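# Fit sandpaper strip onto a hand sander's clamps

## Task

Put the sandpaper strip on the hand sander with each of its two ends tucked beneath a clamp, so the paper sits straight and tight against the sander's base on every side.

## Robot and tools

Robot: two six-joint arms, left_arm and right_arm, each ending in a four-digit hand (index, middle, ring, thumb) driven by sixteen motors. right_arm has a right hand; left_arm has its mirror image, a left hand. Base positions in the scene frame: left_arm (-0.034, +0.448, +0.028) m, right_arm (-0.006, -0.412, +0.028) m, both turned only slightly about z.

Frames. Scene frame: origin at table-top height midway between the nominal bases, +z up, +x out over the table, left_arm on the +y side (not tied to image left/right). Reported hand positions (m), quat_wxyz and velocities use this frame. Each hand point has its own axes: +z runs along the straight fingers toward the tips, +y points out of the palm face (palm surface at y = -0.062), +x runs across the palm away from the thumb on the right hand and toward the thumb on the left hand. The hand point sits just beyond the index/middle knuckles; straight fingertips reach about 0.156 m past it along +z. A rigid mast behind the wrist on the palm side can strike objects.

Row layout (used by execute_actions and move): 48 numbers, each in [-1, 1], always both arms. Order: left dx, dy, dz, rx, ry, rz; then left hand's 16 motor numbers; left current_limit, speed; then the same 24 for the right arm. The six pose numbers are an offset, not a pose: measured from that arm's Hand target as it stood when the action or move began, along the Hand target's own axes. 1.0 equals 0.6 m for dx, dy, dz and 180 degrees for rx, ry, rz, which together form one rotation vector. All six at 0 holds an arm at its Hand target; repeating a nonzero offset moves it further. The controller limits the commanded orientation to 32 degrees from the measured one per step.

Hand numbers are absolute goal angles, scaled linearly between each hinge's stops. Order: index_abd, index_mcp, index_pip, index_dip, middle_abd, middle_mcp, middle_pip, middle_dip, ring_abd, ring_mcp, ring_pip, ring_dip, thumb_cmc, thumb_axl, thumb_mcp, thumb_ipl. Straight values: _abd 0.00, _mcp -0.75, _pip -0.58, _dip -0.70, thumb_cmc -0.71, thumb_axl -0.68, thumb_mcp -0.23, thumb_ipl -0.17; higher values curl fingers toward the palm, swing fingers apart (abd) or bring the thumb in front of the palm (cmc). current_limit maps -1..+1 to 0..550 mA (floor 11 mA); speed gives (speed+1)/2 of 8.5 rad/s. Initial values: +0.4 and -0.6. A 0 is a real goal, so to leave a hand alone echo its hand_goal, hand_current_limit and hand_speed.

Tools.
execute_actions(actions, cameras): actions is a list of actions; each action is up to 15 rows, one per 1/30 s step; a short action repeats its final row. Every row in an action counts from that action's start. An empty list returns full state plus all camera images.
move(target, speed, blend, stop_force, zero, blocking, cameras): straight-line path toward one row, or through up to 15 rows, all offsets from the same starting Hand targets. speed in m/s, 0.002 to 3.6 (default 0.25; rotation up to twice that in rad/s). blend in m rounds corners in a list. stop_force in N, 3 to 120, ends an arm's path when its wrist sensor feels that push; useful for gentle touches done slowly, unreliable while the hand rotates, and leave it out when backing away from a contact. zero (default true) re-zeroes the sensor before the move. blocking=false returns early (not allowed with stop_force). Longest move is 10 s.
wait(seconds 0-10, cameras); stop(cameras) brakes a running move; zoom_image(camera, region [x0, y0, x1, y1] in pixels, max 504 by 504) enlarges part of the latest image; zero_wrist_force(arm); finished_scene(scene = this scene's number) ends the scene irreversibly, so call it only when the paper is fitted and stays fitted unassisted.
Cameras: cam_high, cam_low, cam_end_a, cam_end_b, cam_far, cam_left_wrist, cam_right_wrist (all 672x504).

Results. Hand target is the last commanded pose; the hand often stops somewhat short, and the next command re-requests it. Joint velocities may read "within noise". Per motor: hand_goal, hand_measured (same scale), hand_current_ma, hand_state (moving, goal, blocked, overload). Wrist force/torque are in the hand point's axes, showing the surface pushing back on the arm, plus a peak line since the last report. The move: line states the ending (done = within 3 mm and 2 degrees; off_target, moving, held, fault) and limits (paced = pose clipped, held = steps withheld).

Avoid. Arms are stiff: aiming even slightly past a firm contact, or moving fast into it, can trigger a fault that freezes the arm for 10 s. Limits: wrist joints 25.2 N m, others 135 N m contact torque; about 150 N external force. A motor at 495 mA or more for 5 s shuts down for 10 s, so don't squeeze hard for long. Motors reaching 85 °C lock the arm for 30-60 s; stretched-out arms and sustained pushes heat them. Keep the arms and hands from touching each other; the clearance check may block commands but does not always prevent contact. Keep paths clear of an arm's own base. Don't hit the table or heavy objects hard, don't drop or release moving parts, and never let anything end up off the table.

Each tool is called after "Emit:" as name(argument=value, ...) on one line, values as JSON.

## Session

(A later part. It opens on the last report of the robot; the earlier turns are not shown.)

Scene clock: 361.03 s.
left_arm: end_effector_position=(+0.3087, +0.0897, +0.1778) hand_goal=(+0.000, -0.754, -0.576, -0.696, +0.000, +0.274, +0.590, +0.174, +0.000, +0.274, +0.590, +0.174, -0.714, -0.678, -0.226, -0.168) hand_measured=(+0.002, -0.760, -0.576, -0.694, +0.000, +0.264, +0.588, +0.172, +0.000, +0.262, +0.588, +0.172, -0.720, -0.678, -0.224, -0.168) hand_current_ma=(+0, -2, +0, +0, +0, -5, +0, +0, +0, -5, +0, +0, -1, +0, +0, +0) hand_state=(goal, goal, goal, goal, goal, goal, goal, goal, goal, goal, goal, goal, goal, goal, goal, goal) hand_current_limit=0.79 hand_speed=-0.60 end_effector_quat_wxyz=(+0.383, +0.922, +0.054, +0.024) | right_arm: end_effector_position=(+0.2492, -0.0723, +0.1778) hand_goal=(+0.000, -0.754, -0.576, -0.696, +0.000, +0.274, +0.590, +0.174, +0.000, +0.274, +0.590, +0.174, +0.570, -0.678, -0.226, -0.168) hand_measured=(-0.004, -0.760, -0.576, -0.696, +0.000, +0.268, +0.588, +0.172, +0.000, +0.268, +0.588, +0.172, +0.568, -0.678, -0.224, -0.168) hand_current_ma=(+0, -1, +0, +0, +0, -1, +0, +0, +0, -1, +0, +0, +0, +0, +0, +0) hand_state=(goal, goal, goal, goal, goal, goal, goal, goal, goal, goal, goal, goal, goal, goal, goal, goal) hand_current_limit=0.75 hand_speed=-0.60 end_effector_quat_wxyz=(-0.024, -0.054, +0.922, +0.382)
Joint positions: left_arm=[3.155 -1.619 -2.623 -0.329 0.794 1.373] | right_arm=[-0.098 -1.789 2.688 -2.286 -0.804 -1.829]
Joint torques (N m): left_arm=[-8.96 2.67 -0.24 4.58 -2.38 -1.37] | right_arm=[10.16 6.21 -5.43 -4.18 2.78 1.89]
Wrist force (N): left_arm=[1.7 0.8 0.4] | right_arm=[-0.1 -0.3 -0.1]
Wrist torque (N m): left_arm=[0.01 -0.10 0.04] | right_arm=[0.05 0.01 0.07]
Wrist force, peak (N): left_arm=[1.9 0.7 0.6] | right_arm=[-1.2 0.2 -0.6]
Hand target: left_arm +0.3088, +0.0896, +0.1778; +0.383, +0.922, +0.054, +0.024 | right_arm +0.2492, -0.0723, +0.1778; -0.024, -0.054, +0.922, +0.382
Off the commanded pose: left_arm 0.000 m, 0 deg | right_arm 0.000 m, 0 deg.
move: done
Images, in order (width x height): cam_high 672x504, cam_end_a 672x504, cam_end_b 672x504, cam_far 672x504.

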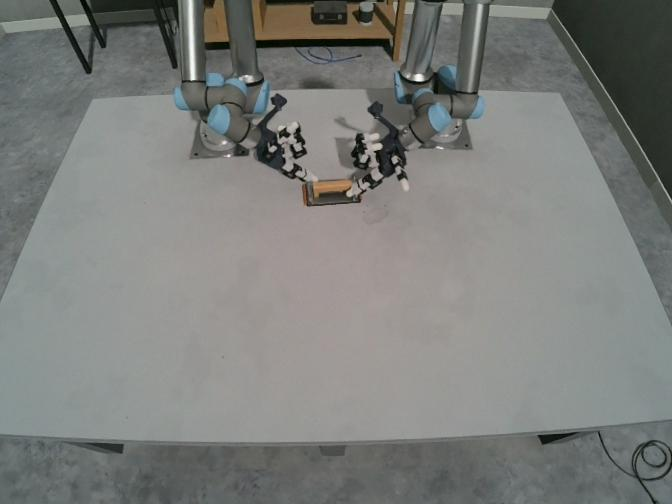

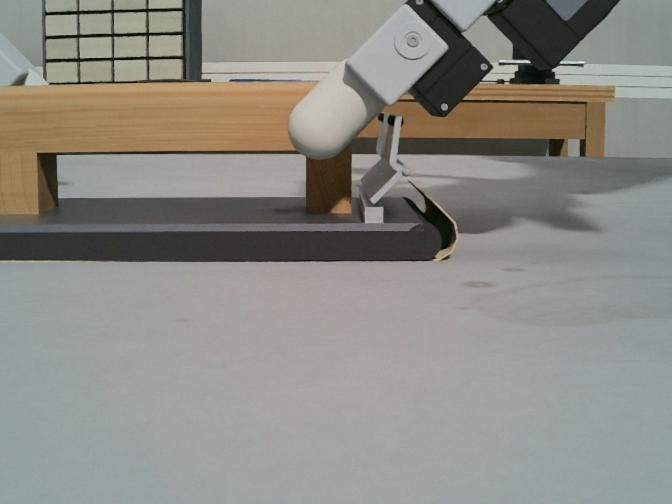

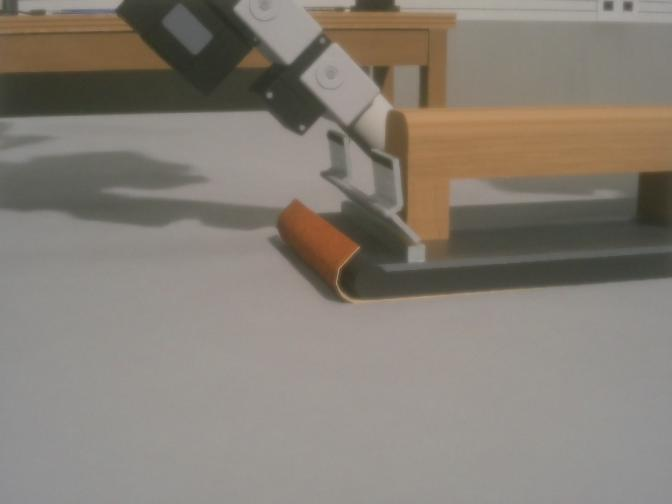

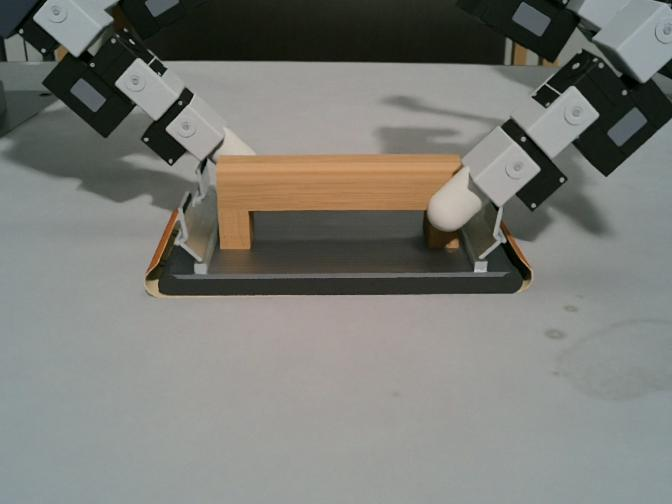

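Emit:
move(target=[-0.0117, 0.0035, -0.0035, 0,0,0, 0,-0.754,-0.576,-0.696,0,0.274,0.590,0.174,0,0.274,0.590,0.174,-0.714,-0.678,-0.226,-0.168,0.79,-0.6, -0.0117,0.0035,-0.0035,0,0,0, 0,-0.754,-0.576,-0.696,0,0.274,0.590,0.174,0,0.274,0.590,0.174,0.570,-0.678,-0.226,-0.168,0.75,-0.6], speed=0.03)

Emit:
move(target=[-0.0033, 0, 0, 0,0,0, 0,-0.754,-0.576,-0.696,0,0.274,0.590,0.174,0,0.274,0.590,0.174,-0.714,-0.678,-0.226,-0.168,0.79,-0.6, -0.0033,0,0,0,0,0, 0,-0.754,-0.576,-0.696,0,0.274,0.590,0.174,0,0.274,0.590,0.174,0.570,-0.678,-0.226,-0.168,0.75,-0.6], speed=0.01, cameras=["cam_far"])

Scene clock: 368.30 s.
left_arm: end_effector_position=(+0.3018, +0.0888, +0.1807) hand_goal=(+0.000, -0.754, -0.576, -0.696, +0.000, +0.274, +0.590, +0.174, +0.000, +0.274, +0.590, +0.174, -0.714, -0.678, -0.226, -0.168) hand_measured=(+0.002, -0.760, -0.576, -0.694, +0.000, +0.264, +0.588, +0.172, +0.000, +0.262, +0.588, +0.172, -0.720, -0.678, -0.224, -0.168) hand_current_ma=(+0, -2, +0, +0, +0, -5, +0, +0, +0, -5, +0, +0, -1, +0, +0, +0) hand_state=(goal, goal, goal, goal, goal, goal, goal, goal, goal, goal, goal, goal, goal, goal, goal, goal) hand_current_limit=0.79 hand_speed=-0.60 end_effector_quat_wxyz=(+0.383, +0.922, +0.054, +0.024) | right_arm: end_effector_position=(+0.2561, -0.0715, +0.1807) hand_goal=(+0.000, -0.754, -0.576, -0.696, +0.000, +0.274, +0.590, +0.174, +0.000, +0.274, +0.590, +0.174, +0.570, -0.678, -0.226, -0.168) hand_measured=(-0.004, -0.760, -0.576, -0.696, +0.000, +0.268, +0.588, +0.172, +0.000, +0.268, +0.588, +0.172, +0.568, -0.678, -0.224, -0.168) hand_current_ma=(+0, -1, +0, +0, +0, -1, +0, +0, +0, -1, +0, +0, +0, +0, +0, +0) hand_state=(goal, goal, goal, goal, goal, goal, goal, goal, goal, goal, goal, goal, goal, goal, goal, goal) hand_current_limit=0.75 hand_speed=-0.60 end_effector_quat_wxyz=(-0.024, -0.054, +0.922, +0.382)
Joint positions: left_arm=[3.151 -1.594 -2.635 -0.338 0.794 1.369] | right_arm=[-0.093 -1.775 2.669 -2.286 -0.803 -1.822]
Joint torques (N m): left_arm=[-8.23 27.95 -1.27 1.42 0.48 -1.28] | right_arm=[8.35 3.06 -22.58 -3.43 2.86 1.97]
Wrist force (N): left_arm=[1.6 0.8 0.3] | right_arm=[-0.2 -0.2 -0.6]
Wrist torque (N m): left_arm=[0.01 -0.09 0.02] | right_arm=[0.10 0.04 0.05]
Wrist force, peak (N): left_arm=[2.0 1.1 0.5] | right_arm=[-0.4 -0.7 -0.5]
Hand target: left_arm +0.3018, +0.0888, +0.1807; +0.383, +0.922, +0.054, +0.024 | right_arm +0.2562, -0.0714, +0.1807; -0.024, -0.054, +0.922, +0.382
Off the commanded pose: left_arm 0.000 m, 0 deg | right_arm 0.000 m, 0 deg.
move: done

Scene clock: 369.00 s.
left_arm: end_effector_position=(+0.2999, +0.0886, +0.1807) hand_goal=(+0.000, -0.754, -0.576, -0.696, +0.000, +0.274, +0.590, +0.174, +0.000, +0.274, +0.590, +0.174, -0.714, -0.678, -0.226, -0.168) hand_measured=(+0.002, -0.760, -0.576, -0.694, +0.000, +0.264, +0.588, +0.172, +0.000, +0.262, +0.588, +0.172, -0.720, -0.678, -0.224, -0.168) hand_current_ma=(+0, -2, +0, +0, +0, -5, +0, +0, +0, -5, +0, +0, -1, +0, +0, +0) hand_state=(goal, goal, goal, goal, goal, goal, goal, goal, goal, goal, goal, goal, goal, goal, goal, goal) hand_current_limit=0.79 hand_speed=-0.60 end_effector_quat_wxyz=(+0.383, +0.922, +0.054, +0.024) | right_arm: end_effector_position=(+0.2580, -0.0712, +0.1807) hand_goal=(+0.000, -0.754, -0.576, -0.696, +0.000, +0.274, +0.590, +0.174, +0.000, +0.274, +0.590, +0.174, +0.570, -0.678, -0.226, -0.168) hand_measured=(-0.004, -0.760, -0.576, -0.696, +0.000, +0.268, +0.588, +0.172, +0.000, +0.268, +0.588, +0.172, +0.568, -0.678, -0.224, -0.168) hand_current_ma=(+0, -1, +0, +0, +0, -1, +0, +0, +0, -1, +0, +0, +0, +0, +0, +0) hand_state=(goal, goal, goal, goal, goal, goal, goal, goal, goal, goal, goal, goal, goal, goal, goal, goal) hand_current_limit=0.75 hand_speed=-0.60 end_effector_quat_wxyz=(-0.024, -0.054, +0.922, +0.382)
Joint positions: left_arm=[3.15 -1.59 -2.64 -0.336 0.794 1.367] | right_arm=[-0.091 -1.767 2.665 -2.29 -0.802 -1.82]
Joint torques (N m): left_arm=[-8.15 27.77 0.1 4.39 0.36 -1.29] | right_arm=[9.21 4.5 -21.34 -3.98 2.67 2.01]
Wrist force (N): left_arm=[1.5 0.7 0.5] | right_arm=[-0.3 -0.2 -0.4]
Wrist torque (N m): left_arm=[-0.01 -0.07 0.02] | right_arm=[0.09 0.05 0.04]
Wrist force, peak (N): left_arm=[1.8 1.0 0.1] | right_arm=[-0.3 0.3 -0.7]
Hand target: left_arm +0.2998, +0.0886, +0.1807; +0.383, +0.922, +0.054, +0.024 | right_arm +0.2581, -0.0712, +0.1807; -0.024, -0.054, +0.922, +0.382
Off the commanded pose: left_arm 0.000 m, 0 deg | right_arm 0.000 m, 0 deg.
move: done
Images, in order (width x height): cam_far 672x504.

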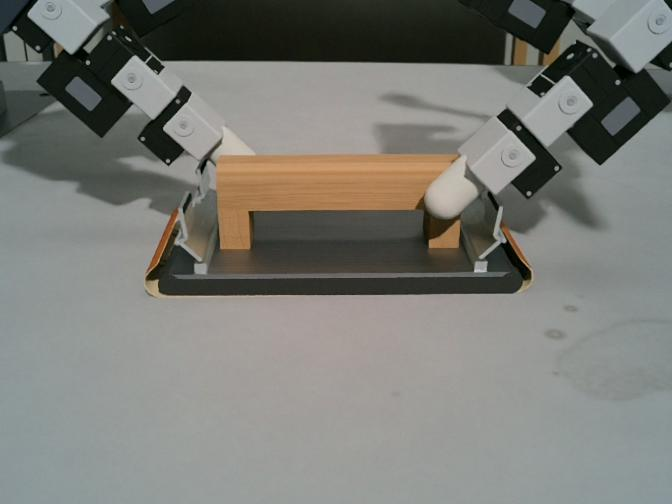

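Emit:
move(target=[-0.0033, 0, 0, 0,0,0, 0,-0.754,-0.576,-0.696,0,0.274,0.590,0.174,0,0.274,0.590,0.174,-0.714,-0.678,-0.226,-0.168,0.79,-0.6, -0.0033,0,0,0,0,0, 0,-0.754,-0.576,-0.696,0,0.274,0.590,0.174,0,0.274,0.590,0.174,0.570,-0.678,-0.226,-0.168,0.75,-0.6], speed=0.01)

Emit:
move(target=[-0.0033, 0, 0, 0,0,0, 0,-0.754,-0.576,-0.696,0,0.274,0.590,0.174,0,0.274,0.590,0.174,-0.714,-0.678,-0.226,-0.168,0.79,-0.6, -0.0033,0,0,0,0,0, 0,-0.754,-0.576,-0.696,0,0.274,0.590,0.174,0,0.274,0.590,0.174,0.570,-0.678,-0.226,-0.168,0.75,-0.6], speed=0.01, cameras=["cam_far"])

Emit:
zoom_image(camera="cam_far", region=[135, 255, 255, 305])

Scene clock: 373.23 s.
left_arm: end_effector_position=(+0.2979, +0.0884, +0.1807) hand_goal=(+0.000, -0.754, -0.576, -0.696, +0.000, +0.274, +0.590, +0.174, +0.000, +0.274, +0.590, +0.174, -0.714, -0.678, -0.226, -0.168) hand_measured=(+0.002, -0.760, -0.576, -0.694, +0.000, +0.264, +0.588, +0.172, +0.000, +0.262, +0.588, +0.172, -0.720, -0.678, -0.224, -0.168) hand_current_ma=(+0, -2, +0, +0, +0, -5, +0, +0, +0, -5, +0, +0, -1, +0, +0, +0) hand_state=(goal, goal, goal, goal, goal, goal, goal, goal, goal, goal, goal, goal, goal, goal, goal, goal) hand_current_limit=0.79 hand_speed=-0.60 end_effector_quat_wxyz=(+0.383, +0.922, +0.054, +0.024) | right_arm: end_effector_position=(+0.2600, -0.0710, +0.1807) hand_goal=(+0.000, -0.754, -0.576, -0.696, +0.000, +0.274, +0.590, +0.174, +0.000, +0.274, +0.590, +0.174, +0.570, -0.678, -0.226, -0.168) hand_measured=(-0.004, -0.760, -0.576, -0.696, +0.000, +0.268, +0.588, +0.172, +0.000, +0.268, +0.588, +0.172, +0.568, -0.678, -0.224, -0.168) hand_current_ma=(+0, -1, +0, +0, +0, -1, +0, +0, +0, -1, +0, +0, +0, +0, +0, +0) hand_state=(goal, goal, goal, goal, goal, goal, goal, goal, goal, goal, goal, goal, goal, goal, goal, goal) hand_current_limit=0.75 hand_speed=-0.60 end_effector_quat_wxyz=(-0.024, -0.054, +0.922, +0.382) end_effector_velocity=(+0.001, +0.000, -0.001) end_effector_angular_velocity=(+0.000, +0.002, +0.000)
Joint positions: left_arm=[3.149 -1.587 -2.644 -0.334 0.794 1.366] | right_arm=[-0.09 -1.76 2.66 -2.294 -0.802 -1.818]
Joint velocities: left_arm=[within noise] | right_arm=[0.001 0.005 -0.002 -0.003 0 0.001]
Joint torques (N m): left_arm=[-9.91 26.82 -0.56 4.49 0.57 -1.22] | right_arm=[11.25 5.43 -23.47 -3.58 2.85 1.77]
Wrist force (N): left_arm=[1.3 1.3 0.2] | right_arm=[-0.4 -0.1 -0.5]
Wrist torque (N m): left_arm=[0.08 -0.05 -0.02] | right_arm=[0.11 0.06 0.04]
Wrist force, peak (N): left_arm=[1.9 1.0 0.4] | right_arm=[-0.6 0.1 -0.7]
Hand target: left_arm +0.2978, +0.0884, +0.1807; +0.383, +0.922, +0.054, +0.024 | right_arm +0.2601, -0.0710, +0.1807; -0.024, -0.054, +0.922, +0.382
Off the commanded pose: left_arm 0.000 m, 0 deg | right_arm 0.000 m, 0 deg.
move: done

Scene clock: 373.93 s.
left_arm: end_effector_position=(+0.2960, +0.0881, +0.1807) hand_goal=(+0.000, -0.754, -0.576, -0.696, +0.000, +0.274, +0.590, +0.174, +0.000, +0.274, +0.590, +0.174, -0.714, -0.678, -0.226, -0.168) hand_measured=(+0.002, -0.760, -0.576, -0.694, +0.000, +0.264, +0.588, +0.172, +0.000, +0.262, +0.588, +0.172, -0.720, -0.678, -0.224, -0.168) hand_current_ma=(+0, -2, +0, +0, +0, -5, +0, +0, +0, -5, +0, +0, -1, +0, +0, +0) hand_state=(goal, goal, goal, goal, goal, goal, goal, goal, goal, goal, goal, goal, goal, goal, goal, goal) hand_current_limit=0.79 hand_speed=-0.60 end_effector_quat_wxyz=(+0.383, +0.922, +0.054, +0.024) | right_arm: end_effector_position=(+0.2620, -0.0708, +0.1807) hand_goal=(+0.000, -0.754, -0.576, -0.696, +0.000, +0.274, +0.590, +0.174, +0.000, +0.274, +0.590, +0.174, +0.570, -0.678, -0.226, -0.168) hand_measured=(-0.004, -0.760, -0.576, -0.696, +0.000, +0.268, +0.588, +0.172, +0.000, +0.268, +0.588, +0.172, +0.568, -0.678, -0.224, -0.168) hand_current_ma=(+0, -1, +0, +0, +0, -1, +0, +0, +0, -1, +0, +0, +0, +0, +0, +0) hand_state=(goal, goal, goal, goal, goal, goal, goal, goal, goal, goal, goal, goal, goal, goal, goal, goal) hand_current_limit=0.75 hand_speed=-0.60 end_effector_quat_wxyz=(-0.024, -0.054, +0.922, +0.382)
Joint positions: left_arm=[3.148 -1.583 -2.649 -0.333 0.795 1.364] | right_arm=[-0.089 -1.753 2.656 -2.299 -0.802 -1.816]
Joint torques (N m): left_arm=[-8.82 27.61 -1.16 4.48 0.43 -1.28] | right_arm=[9.94 2.82 -21.43 -3.97 2.75 1.77]
Wrist force (N): left_arm=[1.3 0.9 0.2] | right_arm=[-0.2 0.1 -0.4]
Wrist torque (N m): left_arm=[0.04 -0.06 0.00] | right_arm=[0.12 0.03 0.05]
Wrist force, peak (N): left_arm=[1.7 0.9 0.4] | right_arm=[-0.5 0.2 -0.6]
Hand target: left_arm +0.2959, +0.0881, +0.1807; +0.383, +0.922, +0.054, +0.024 | right_arm +0.2620, -0.0708, +0.1807; -0.024, -0.054, +0.922, +0.382
Off the commanded pose: left_arm 0.000 m, 0 deg | right_arm 0.000 m, 0 deg.
move: done
Images, in order (width x height): cam_far 672x504.

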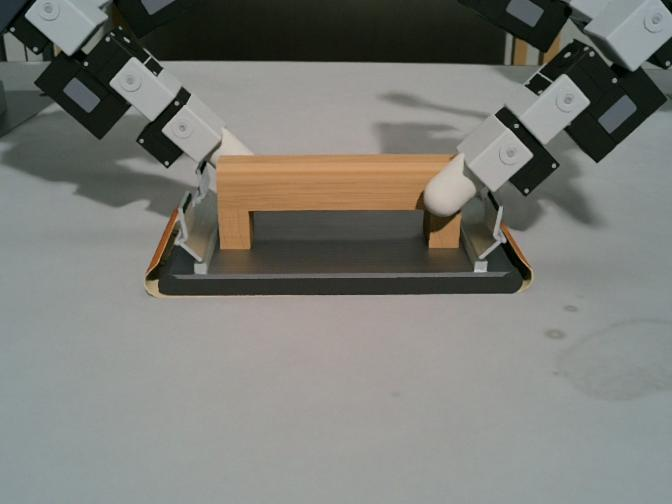

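Scaled by 4.200 from the camera's 672x504 image, which has a finer 960x720 frame.

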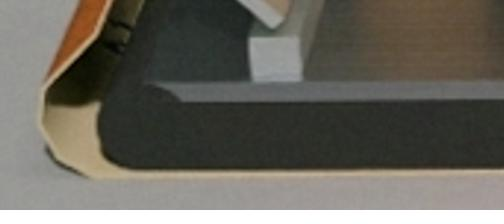

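Emit:
move(target=[-0.0033, 0, 0, 0,0,0, 0,-0.754,-0.576,-0.696,0,0.274,0.590,0.174,0,0.274,0.590,0.174,-0.714,-0.678,-0.226,-0.168,0.79,-0.6, -0.0033,0,0,0,0,0, 0,-0.754,-0.576,-0.696,0,0.274,0.590,0.174,0,0.274,0.590,0.174,0.570,-0.678,-0.226,-0.168,0.75,-0.6], speed=0.01)

Emit:
move(target=[-0.0033, 0, 0, 0,0,0, 0,-0.754,-0.576,-0.696,0,0.274,0.590,0.174,0,0.274,0.590,0.174,-0.714,-0.678,-0.226,-0.168,0.79,-0.6, -0.0033,0,0,0,0,0, 0,-0.754,-0.576,-0.696,0,0.274,0.590,0.174,0,0.274,0.590,0.174,0.570,-0.678,-0.226,-0.168,0.75,-0.6], speed=0.01)

Scene clock: 379.07 s.
left_arm: end_effector_position=(+0.2940, +0.0879, +0.1807) hand_goal=(+0.000, -0.754, -0.576, -0.696, +0.000, +0.274, +0.590, +0.174, +0.000, +0.274, +0.590, +0.174, -0.714, -0.678, -0.226, -0.168) hand_measured=(-0.012, -0.760, -0.576, -0.694, +0.000, +0.264, +0.588, +0.172, +0.000, +0.262, +0.588, +0.172, -0.720, -0.678, -0.224, -0.168) hand_current_ma=(-5, -2, +0, +0, +0, -5, +0, +0, +0, -5, +0, +0, -1, +0, +0, +0) hand_state=(goal, goal, goal, goal, goal, goal, goal, goal, goal, goal, goal, goal, goal, goal, goal, goal) hand_current_limit=0.79 hand_speed=-0.60 end_effector_quat_wxyz=(+0.383, +0.922, +0.054, +0.024) | right_arm: end_effector_position=(+0.2639, -0.0705, +0.1807) hand_goal=(+0.000, -0.754, -0.576, -0.696, +0.000, +0.274, +0.590, +0.174, +0.000, +0.274, +0.590, +0.174, +0.570, -0.678, -0.226, -0.168) hand_measured=(+0.014, -0.760, -0.576, -0.696, +0.000, +0.268, +0.588, +0.172, +0.000, +0.268, +0.588, +0.172, +0.568, -0.678, -0.224, -0.168) hand_current_ma=(+4, -1, +0, +0, +0, -1, +0, +0, +0, -1, +0, +0, +0, +0, +0, +0) hand_state=(goal, goal, goal, goal, goal, goal, goal, goal, goal, goal, goal, goal, goal, goal, goal, goal) hand_current_limit=0.75 hand_speed=-0.60 end_effector_quat_wxyz=(-0.024, -0.054, +0.922, +0.382)
Joint positions: left_arm=[3.147 -1.579 -2.653 -0.331 0.795 1.363] | right_arm=[-0.087 -1.746 2.652 -2.302 -0.802 -1.815]
Joint torques (N m): left_arm=[-10.11 27.41 -0.19 3.86 0.61 -1.2] | right_arm=[9.48 1.39 -23.38 -3.89 2.81 2.05]
Wrist force (N): left_arm=[2.4 1.2 -0.7] | right_arm=[0.5 -0.1 -1.6]
Wrist torque (N m): left_arm=[0.13 0.09 0.08] | right_arm=[0.16 0.15 0.10]
Wrist force, peak (N): left_arm=[2.6 0.9 -1.0] | right_arm=[0.5 0.3 -1.6]
Hand target: left_arm +0.2939, +0.0879, +0.1807; +0.383, +0.922, +0.054, +0.024 | right_arm +0.2640, -0.0705, +0.1807; -0.024, -0.054, +0.922, +0.382
Off the commanded pose: left_arm 0.000 m, 0 deg | right_arm 0.000 m, 0 deg.
move: done

Scene clock: 379.77 s.
left_arm: end_effector_position=(+0.2920, +0.0877, +0.1807) hand_goal=(+0.000, -0.754, -0.576, -0.696, +0.000, +0.274, +0.590, +0.174, +0.000, +0.274, +0.590, +0.174, -0.714, -0.678, -0.226, -0.168) hand_measured=(-0.030, -0.760, -0.576, -0.694, +0.000, +0.264, +0.588, +0.172, +0.000, +0.262, +0.588, +0.172, -0.720, -0.678, -0.224, -0.168) hand_current_ma=(-22, -2, +0, +0, +0, -5, +0, +0, +0, -5, +0, +0, -1, +0, +0, +0) hand_state=(blocked, goal, goal, goal, goal, goal, goal, goal, goal, goal, goal, goal, goal, goal, goal, goal) hand_current_limit=0.79 hand_speed=-0.60 end_effector_quat_wxyz=(+0.383, +0.922, +0.054, +0.024) | right_arm: end_effector_position=(+0.2659, -0.0703, +0.1807) hand_goal=(+0.000, -0.754, -0.576, -0.696, +0.000, +0.274, +0.590, +0.174, +0.000, +0.274, +0.590, +0.174, +0.570, -0.678, -0.226, -0.168) hand_measured=(+0.034, -0.760, -0.576, -0.696, +0.000, +0.268, +0.588, +0.172, +0.000, +0.268, +0.588, +0.172, +0.568, -0.678, -0.224, -0.168) hand_current_ma=(+21, -1, +0, +0, +0, -1, +0, +0, +0, -1, +0, +0, +0, +0, +0, +0) hand_state=(blocked, goal, goal, goal, goal, goal, goal, goal, goal, goal, goal, goal, goal, goal, goal, goal) hand_current_limit=0.75 hand_speed=-0.60 end_effector_quat_wxyz=(-0.024, -0.054, +0.922, +0.382)
Joint positions: left_arm=[3.146 -1.576 -2.657 -0.329 0.795 1.362] | right_arm=[-0.086 -1.739 2.647 -2.306 -0.802 -1.813]
Joint torques (N m): left_arm=[-9.76 25.67 -2.12 3.65 0.07 -1.07] | right_arm=[9.45 1.8 -20.9 -4.2 2.76 1.73]
Wrist force (N): left_arm=[4.1 0.7 -2.6] | right_arm=[1.5 0.0 -2.9]
Wrist torque (N m): left_arm=[0.25 0.21 0.22] | right_arm=[0.32 0.23 0.18]
Wrist force, peak (N): left_arm=[4.1 0.7 -2.6] | right_arm=[1.5 0.0 -2.9]
Hand target: left_arm +0.2919, +0.0877, +0.1807; +0.383, +0.922, +0.054, +0.024 | right_arm +0.2660, -0.0703, +0.1807; -0.024, -0.054, +0.922, +0.382
Off the commanded pose: left_arm 0.000 m, 0 deg | right_arm 0.000 m, 0 deg.
move: done

Emit:
move(target=[-0.002, 0, 0, 0,0,0, 0,-0.754,-0.576,-0.696,0,0.274,0.590,0.174,0,0.274,0.590,0.174,-0.714,-0.678,-0.226,-0.168,0.79,-0.6, -0.002,0,0,0,0,0, 0,-0.754,-0.576,-0.696,0,0.274,0.590,0.174,0,0.274,0.590,0.174,0.570,-0.678,-0.226,-0.168,0.75,-0.6], speed=0.01, cameras=["cam_far"])

Emit:
zoom_image(camera="cam_far", region=[135, 255, 255, 305])

Emit:
zoom_image(camera="cam_far", region=[425, 255, 545, 305])

Scene clock: 385.10 s.
left_arm: end_effector_position=(+0.2908, +0.0875, +0.1807) hand_goal=(+0.000, -0.754, -0.576, -0.696, +0.000, +0.274, +0.590, +0.174, +0.000, +0.274, +0.590, +0.174, -0.714, -0.678, -0.226, -0.168) hand_measured=(-0.042, -0.760, -0.576, -0.694, +0.000, +0.264, +0.588, +0.172, +0.000, +0.262, +0.588, +0.172, -0.720, -0.678, -0.224, -0.168) hand_current_ma=(-37, -2, +0, +0, +0, -5, +0, +0, +0, -5, +0, +0, -1, +0, +0, +0) hand_state=(blocked, goal, goal, goal, goal, goal, goal, goal, goal, goal, goal, goal, goal, goal, goal, goal) hand_current_limit=0.79 hand_speed=-0.60 end_effector_quat_wxyz=(+0.383, +0.922, +0.054, +0.024) | right_arm: end_effector_position=(+0.2671, -0.0702, +0.1807) hand_goal=(+0.000, -0.754, -0.576, -0.696, +0.000, +0.274, +0.590, +0.174, +0.000, +0.274, +0.590, +0.174, +0.570, -0.678, -0.226, -0.168) hand_measured=(+0.046, -0.760, -0.576, -0.696, +0.000, +0.268, +0.588, +0.172, +0.000, +0.268, +0.588, +0.172, +0.568, -0.678, -0.224, -0.168) hand_current_ma=(+36, -1, +0, +0, +0, -1, +0, +0, +0, -1, +0, +0, +0, +0, +0, +0) hand_state=(blocked, goal, goal, goal, goal, goal, goal, goal, goal, goal, goal, goal, goal, goal, goal, goal) hand_current_limit=0.75 hand_speed=-0.60 end_effector_quat_wxyz=(-0.024, -0.054, +0.922, +0.382)
Joint positions: left_arm=[3.146 -1.573 -2.66 -0.328 0.795 1.361] | right_arm=[-0.085 -1.735 2.645 -2.309 -0.801 -1.812]
Joint torques (N m): left_arm=[-11.09 24.38 -3.81 3.33 0.34 -0.86] | right_arm=[11.03 5.22 -21.94 -4.44 3.03 1.81]
Wrist force (N): left_arm=[4.7 1.1 -3.9] | right_arm=[2.3 0.2 -3.6]
Wrist torque (N m): left_arm=[0.36 0.35 0.27] | right_arm=[0.34 0.27 0.22]
Wrist force, peak (N): left_arm=[4.7 1.1 -3.9] | right_arm=[2.3 -0.1 -4.1]
Hand target: left_arm +0.2907, +0.0875, +0.1807; +0.383, +0.922, +0.054, +0.024 | right_arm +0.2672, -0.0701, +0.1807; -0.024, -0.054, +0.922, +0.382
Off the commanded pose: left_arm 0.000 m, 0 deg | right_arm 0.000 m, 0 deg.
move: done
Images, in order (width x height): cam_far 672x504.

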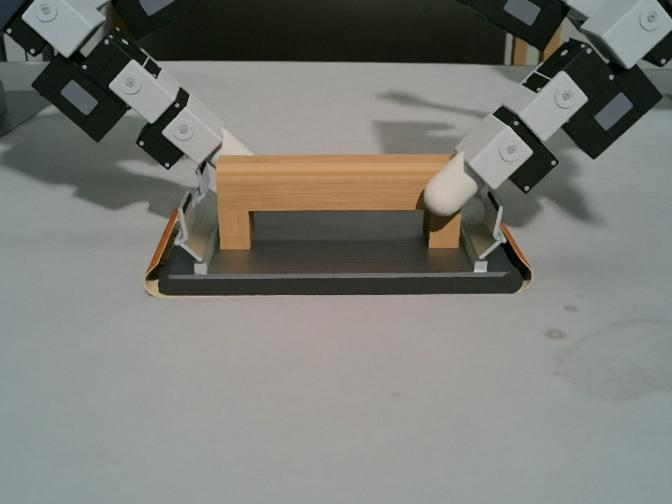

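Scaled by 4.200 from the camera's 672x504 image, which has a finer 960x720 frame.

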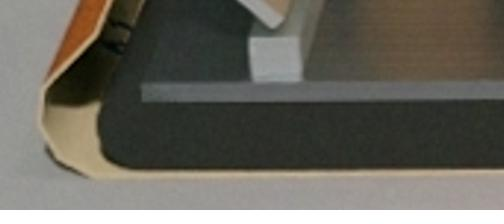

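Scaled by 4.200 from the camera's 672x504 image, which has a finer 960x720 frame.

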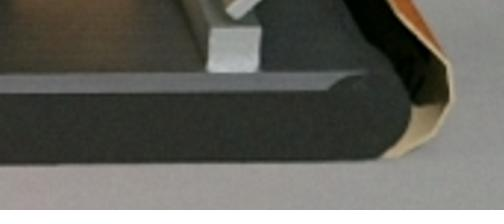

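Emit:
move(target=[-0.002, 0, 0, 0,0,0, 0,-0.754,-0.576,-0.696,0,0.274,0.590,0.174,0,0.274,0.590,0.174,-0.714,-0.678,-0.226,-0.168,0.79,-0.6, -0.002,0,0,0,0,0, 0,-0.754,-0.576,-0.696,0,0.274,0.590,0.174,0,0.274,0.590,0.174,0.570,-0.678,-0.226,-0.168,0.75,-0.6], speed=0.01, cameras=["cam_far"])

Emit:
zoom_image(camera="cam_far", region=[135, 255, 255, 305])

Emit:
zoom_image(camera="cam_far", region=[425, 255, 545, 305])

Scene clock: 389.67 s.
left_arm: end_effector_position=(+0.2896, +0.0874, +0.1807) hand_goal=(+0.000, -0.754, -0.576, -0.696, +0.000, +0.274, +0.590, +0.174, +0.000, +0.274, +0.590, +0.174, -0.714, -0.678, -0.226, -0.168) hand_measured=(-0.054, -0.760, -0.576, -0.694, +0.000, +0.264, +0.588, +0.172, +0.000, +0.262, +0.588, +0.172, -0.720, -0.678, -0.224, -0.168) hand_current_ma=(-56, -2, +0, +0, +0, -5, +0, +0, +0, -5, +0, +0, -1, +0, +0, +0) hand_state=(blocked, goal, goal, goal, goal, goal, goal, goal, goal, goal, goal, goal, goal, goal, goal, goal) hand_current_limit=0.79 hand_speed=-0.60 end_effector_quat_wxyz=(+0.383, +0.922, +0.054, +0.024) | right_arm: end_effector_position=(+0.2683, -0.0700, +0.1807) hand_goal=(+0.000, -0.754, -0.576, -0.696, +0.000, +0.274, +0.590, +0.174, +0.000, +0.274, +0.590, +0.174, +0.570, -0.678, -0.226, -0.168) hand_measured=(+0.058, -0.760, -0.576, -0.696, +0.000, +0.268, +0.588, +0.172, +0.000, +0.268, +0.588, +0.172, +0.568, -0.678, -0.224, -0.168) hand_current_ma=(+55, -1, +0, +0, +0, -1, +0, +0, +0, -1, +0, +0, +0, +0, +0, +0) hand_state=(blocked, goal, goal, goal, goal, goal, goal, goal, goal, goal, goal, goal, goal, goal, goal, goal) hand_current_limit=0.75 hand_speed=-0.60 end_effector_quat_wxyz=(-0.024, -0.054, +0.922, +0.382)
Joint positions: left_arm=[3.145 -1.571 -2.663 -0.327 0.795 1.36] | right_arm=[-0.084 -1.731 2.642 -2.311 -0.801 -1.811]
Joint torques (N m): left_arm=[-11.37 24.48 -3.76 3.07 0.3 -1.01] | right_arm=[11.4 4.36 -22.99 -4.67 2.96 1.54]
Wrist force (N): left_arm=[5.6 0.8 -4.7] | right_arm=[2.7 -0.1 -4.3]
Wrist torque (N m): left_arm=[0.43 0.45 0.34] | right_arm=[0.40 0.33 0.26]
Wrist force, peak (N): left_arm=[5.6 0.8 -4.7] | right_arm=[2.8 0.0 -4.6]
Hand target: left_arm +0.2896, +0.0874, +0.1807; +0.383, +0.922, +0.054, +0.024 | right_arm +0.2684, -0.0700, +0.1807; -0.024, -0.054, +0.922, +0.382
Off the commanded pose: left_arm 0.000 m, 0 deg | right_arm 0.000 m, 0 deg.
move: done
Images, in order (width x height): cam_far 672x504.

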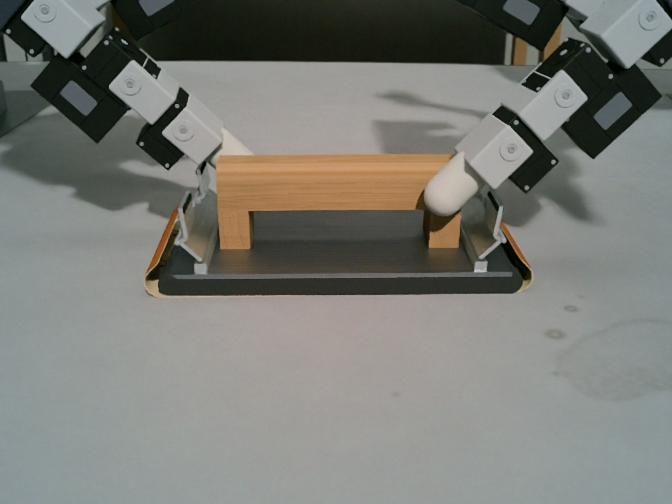

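Scaled by 4.200 from the camera's 672x504 image, which has a finer 960x720 frame.

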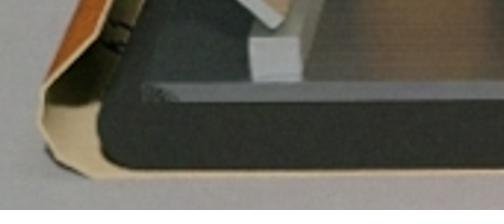

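Scaled by 4.200 from the camera's 672x504 image, which has a finer 960x720 frame.

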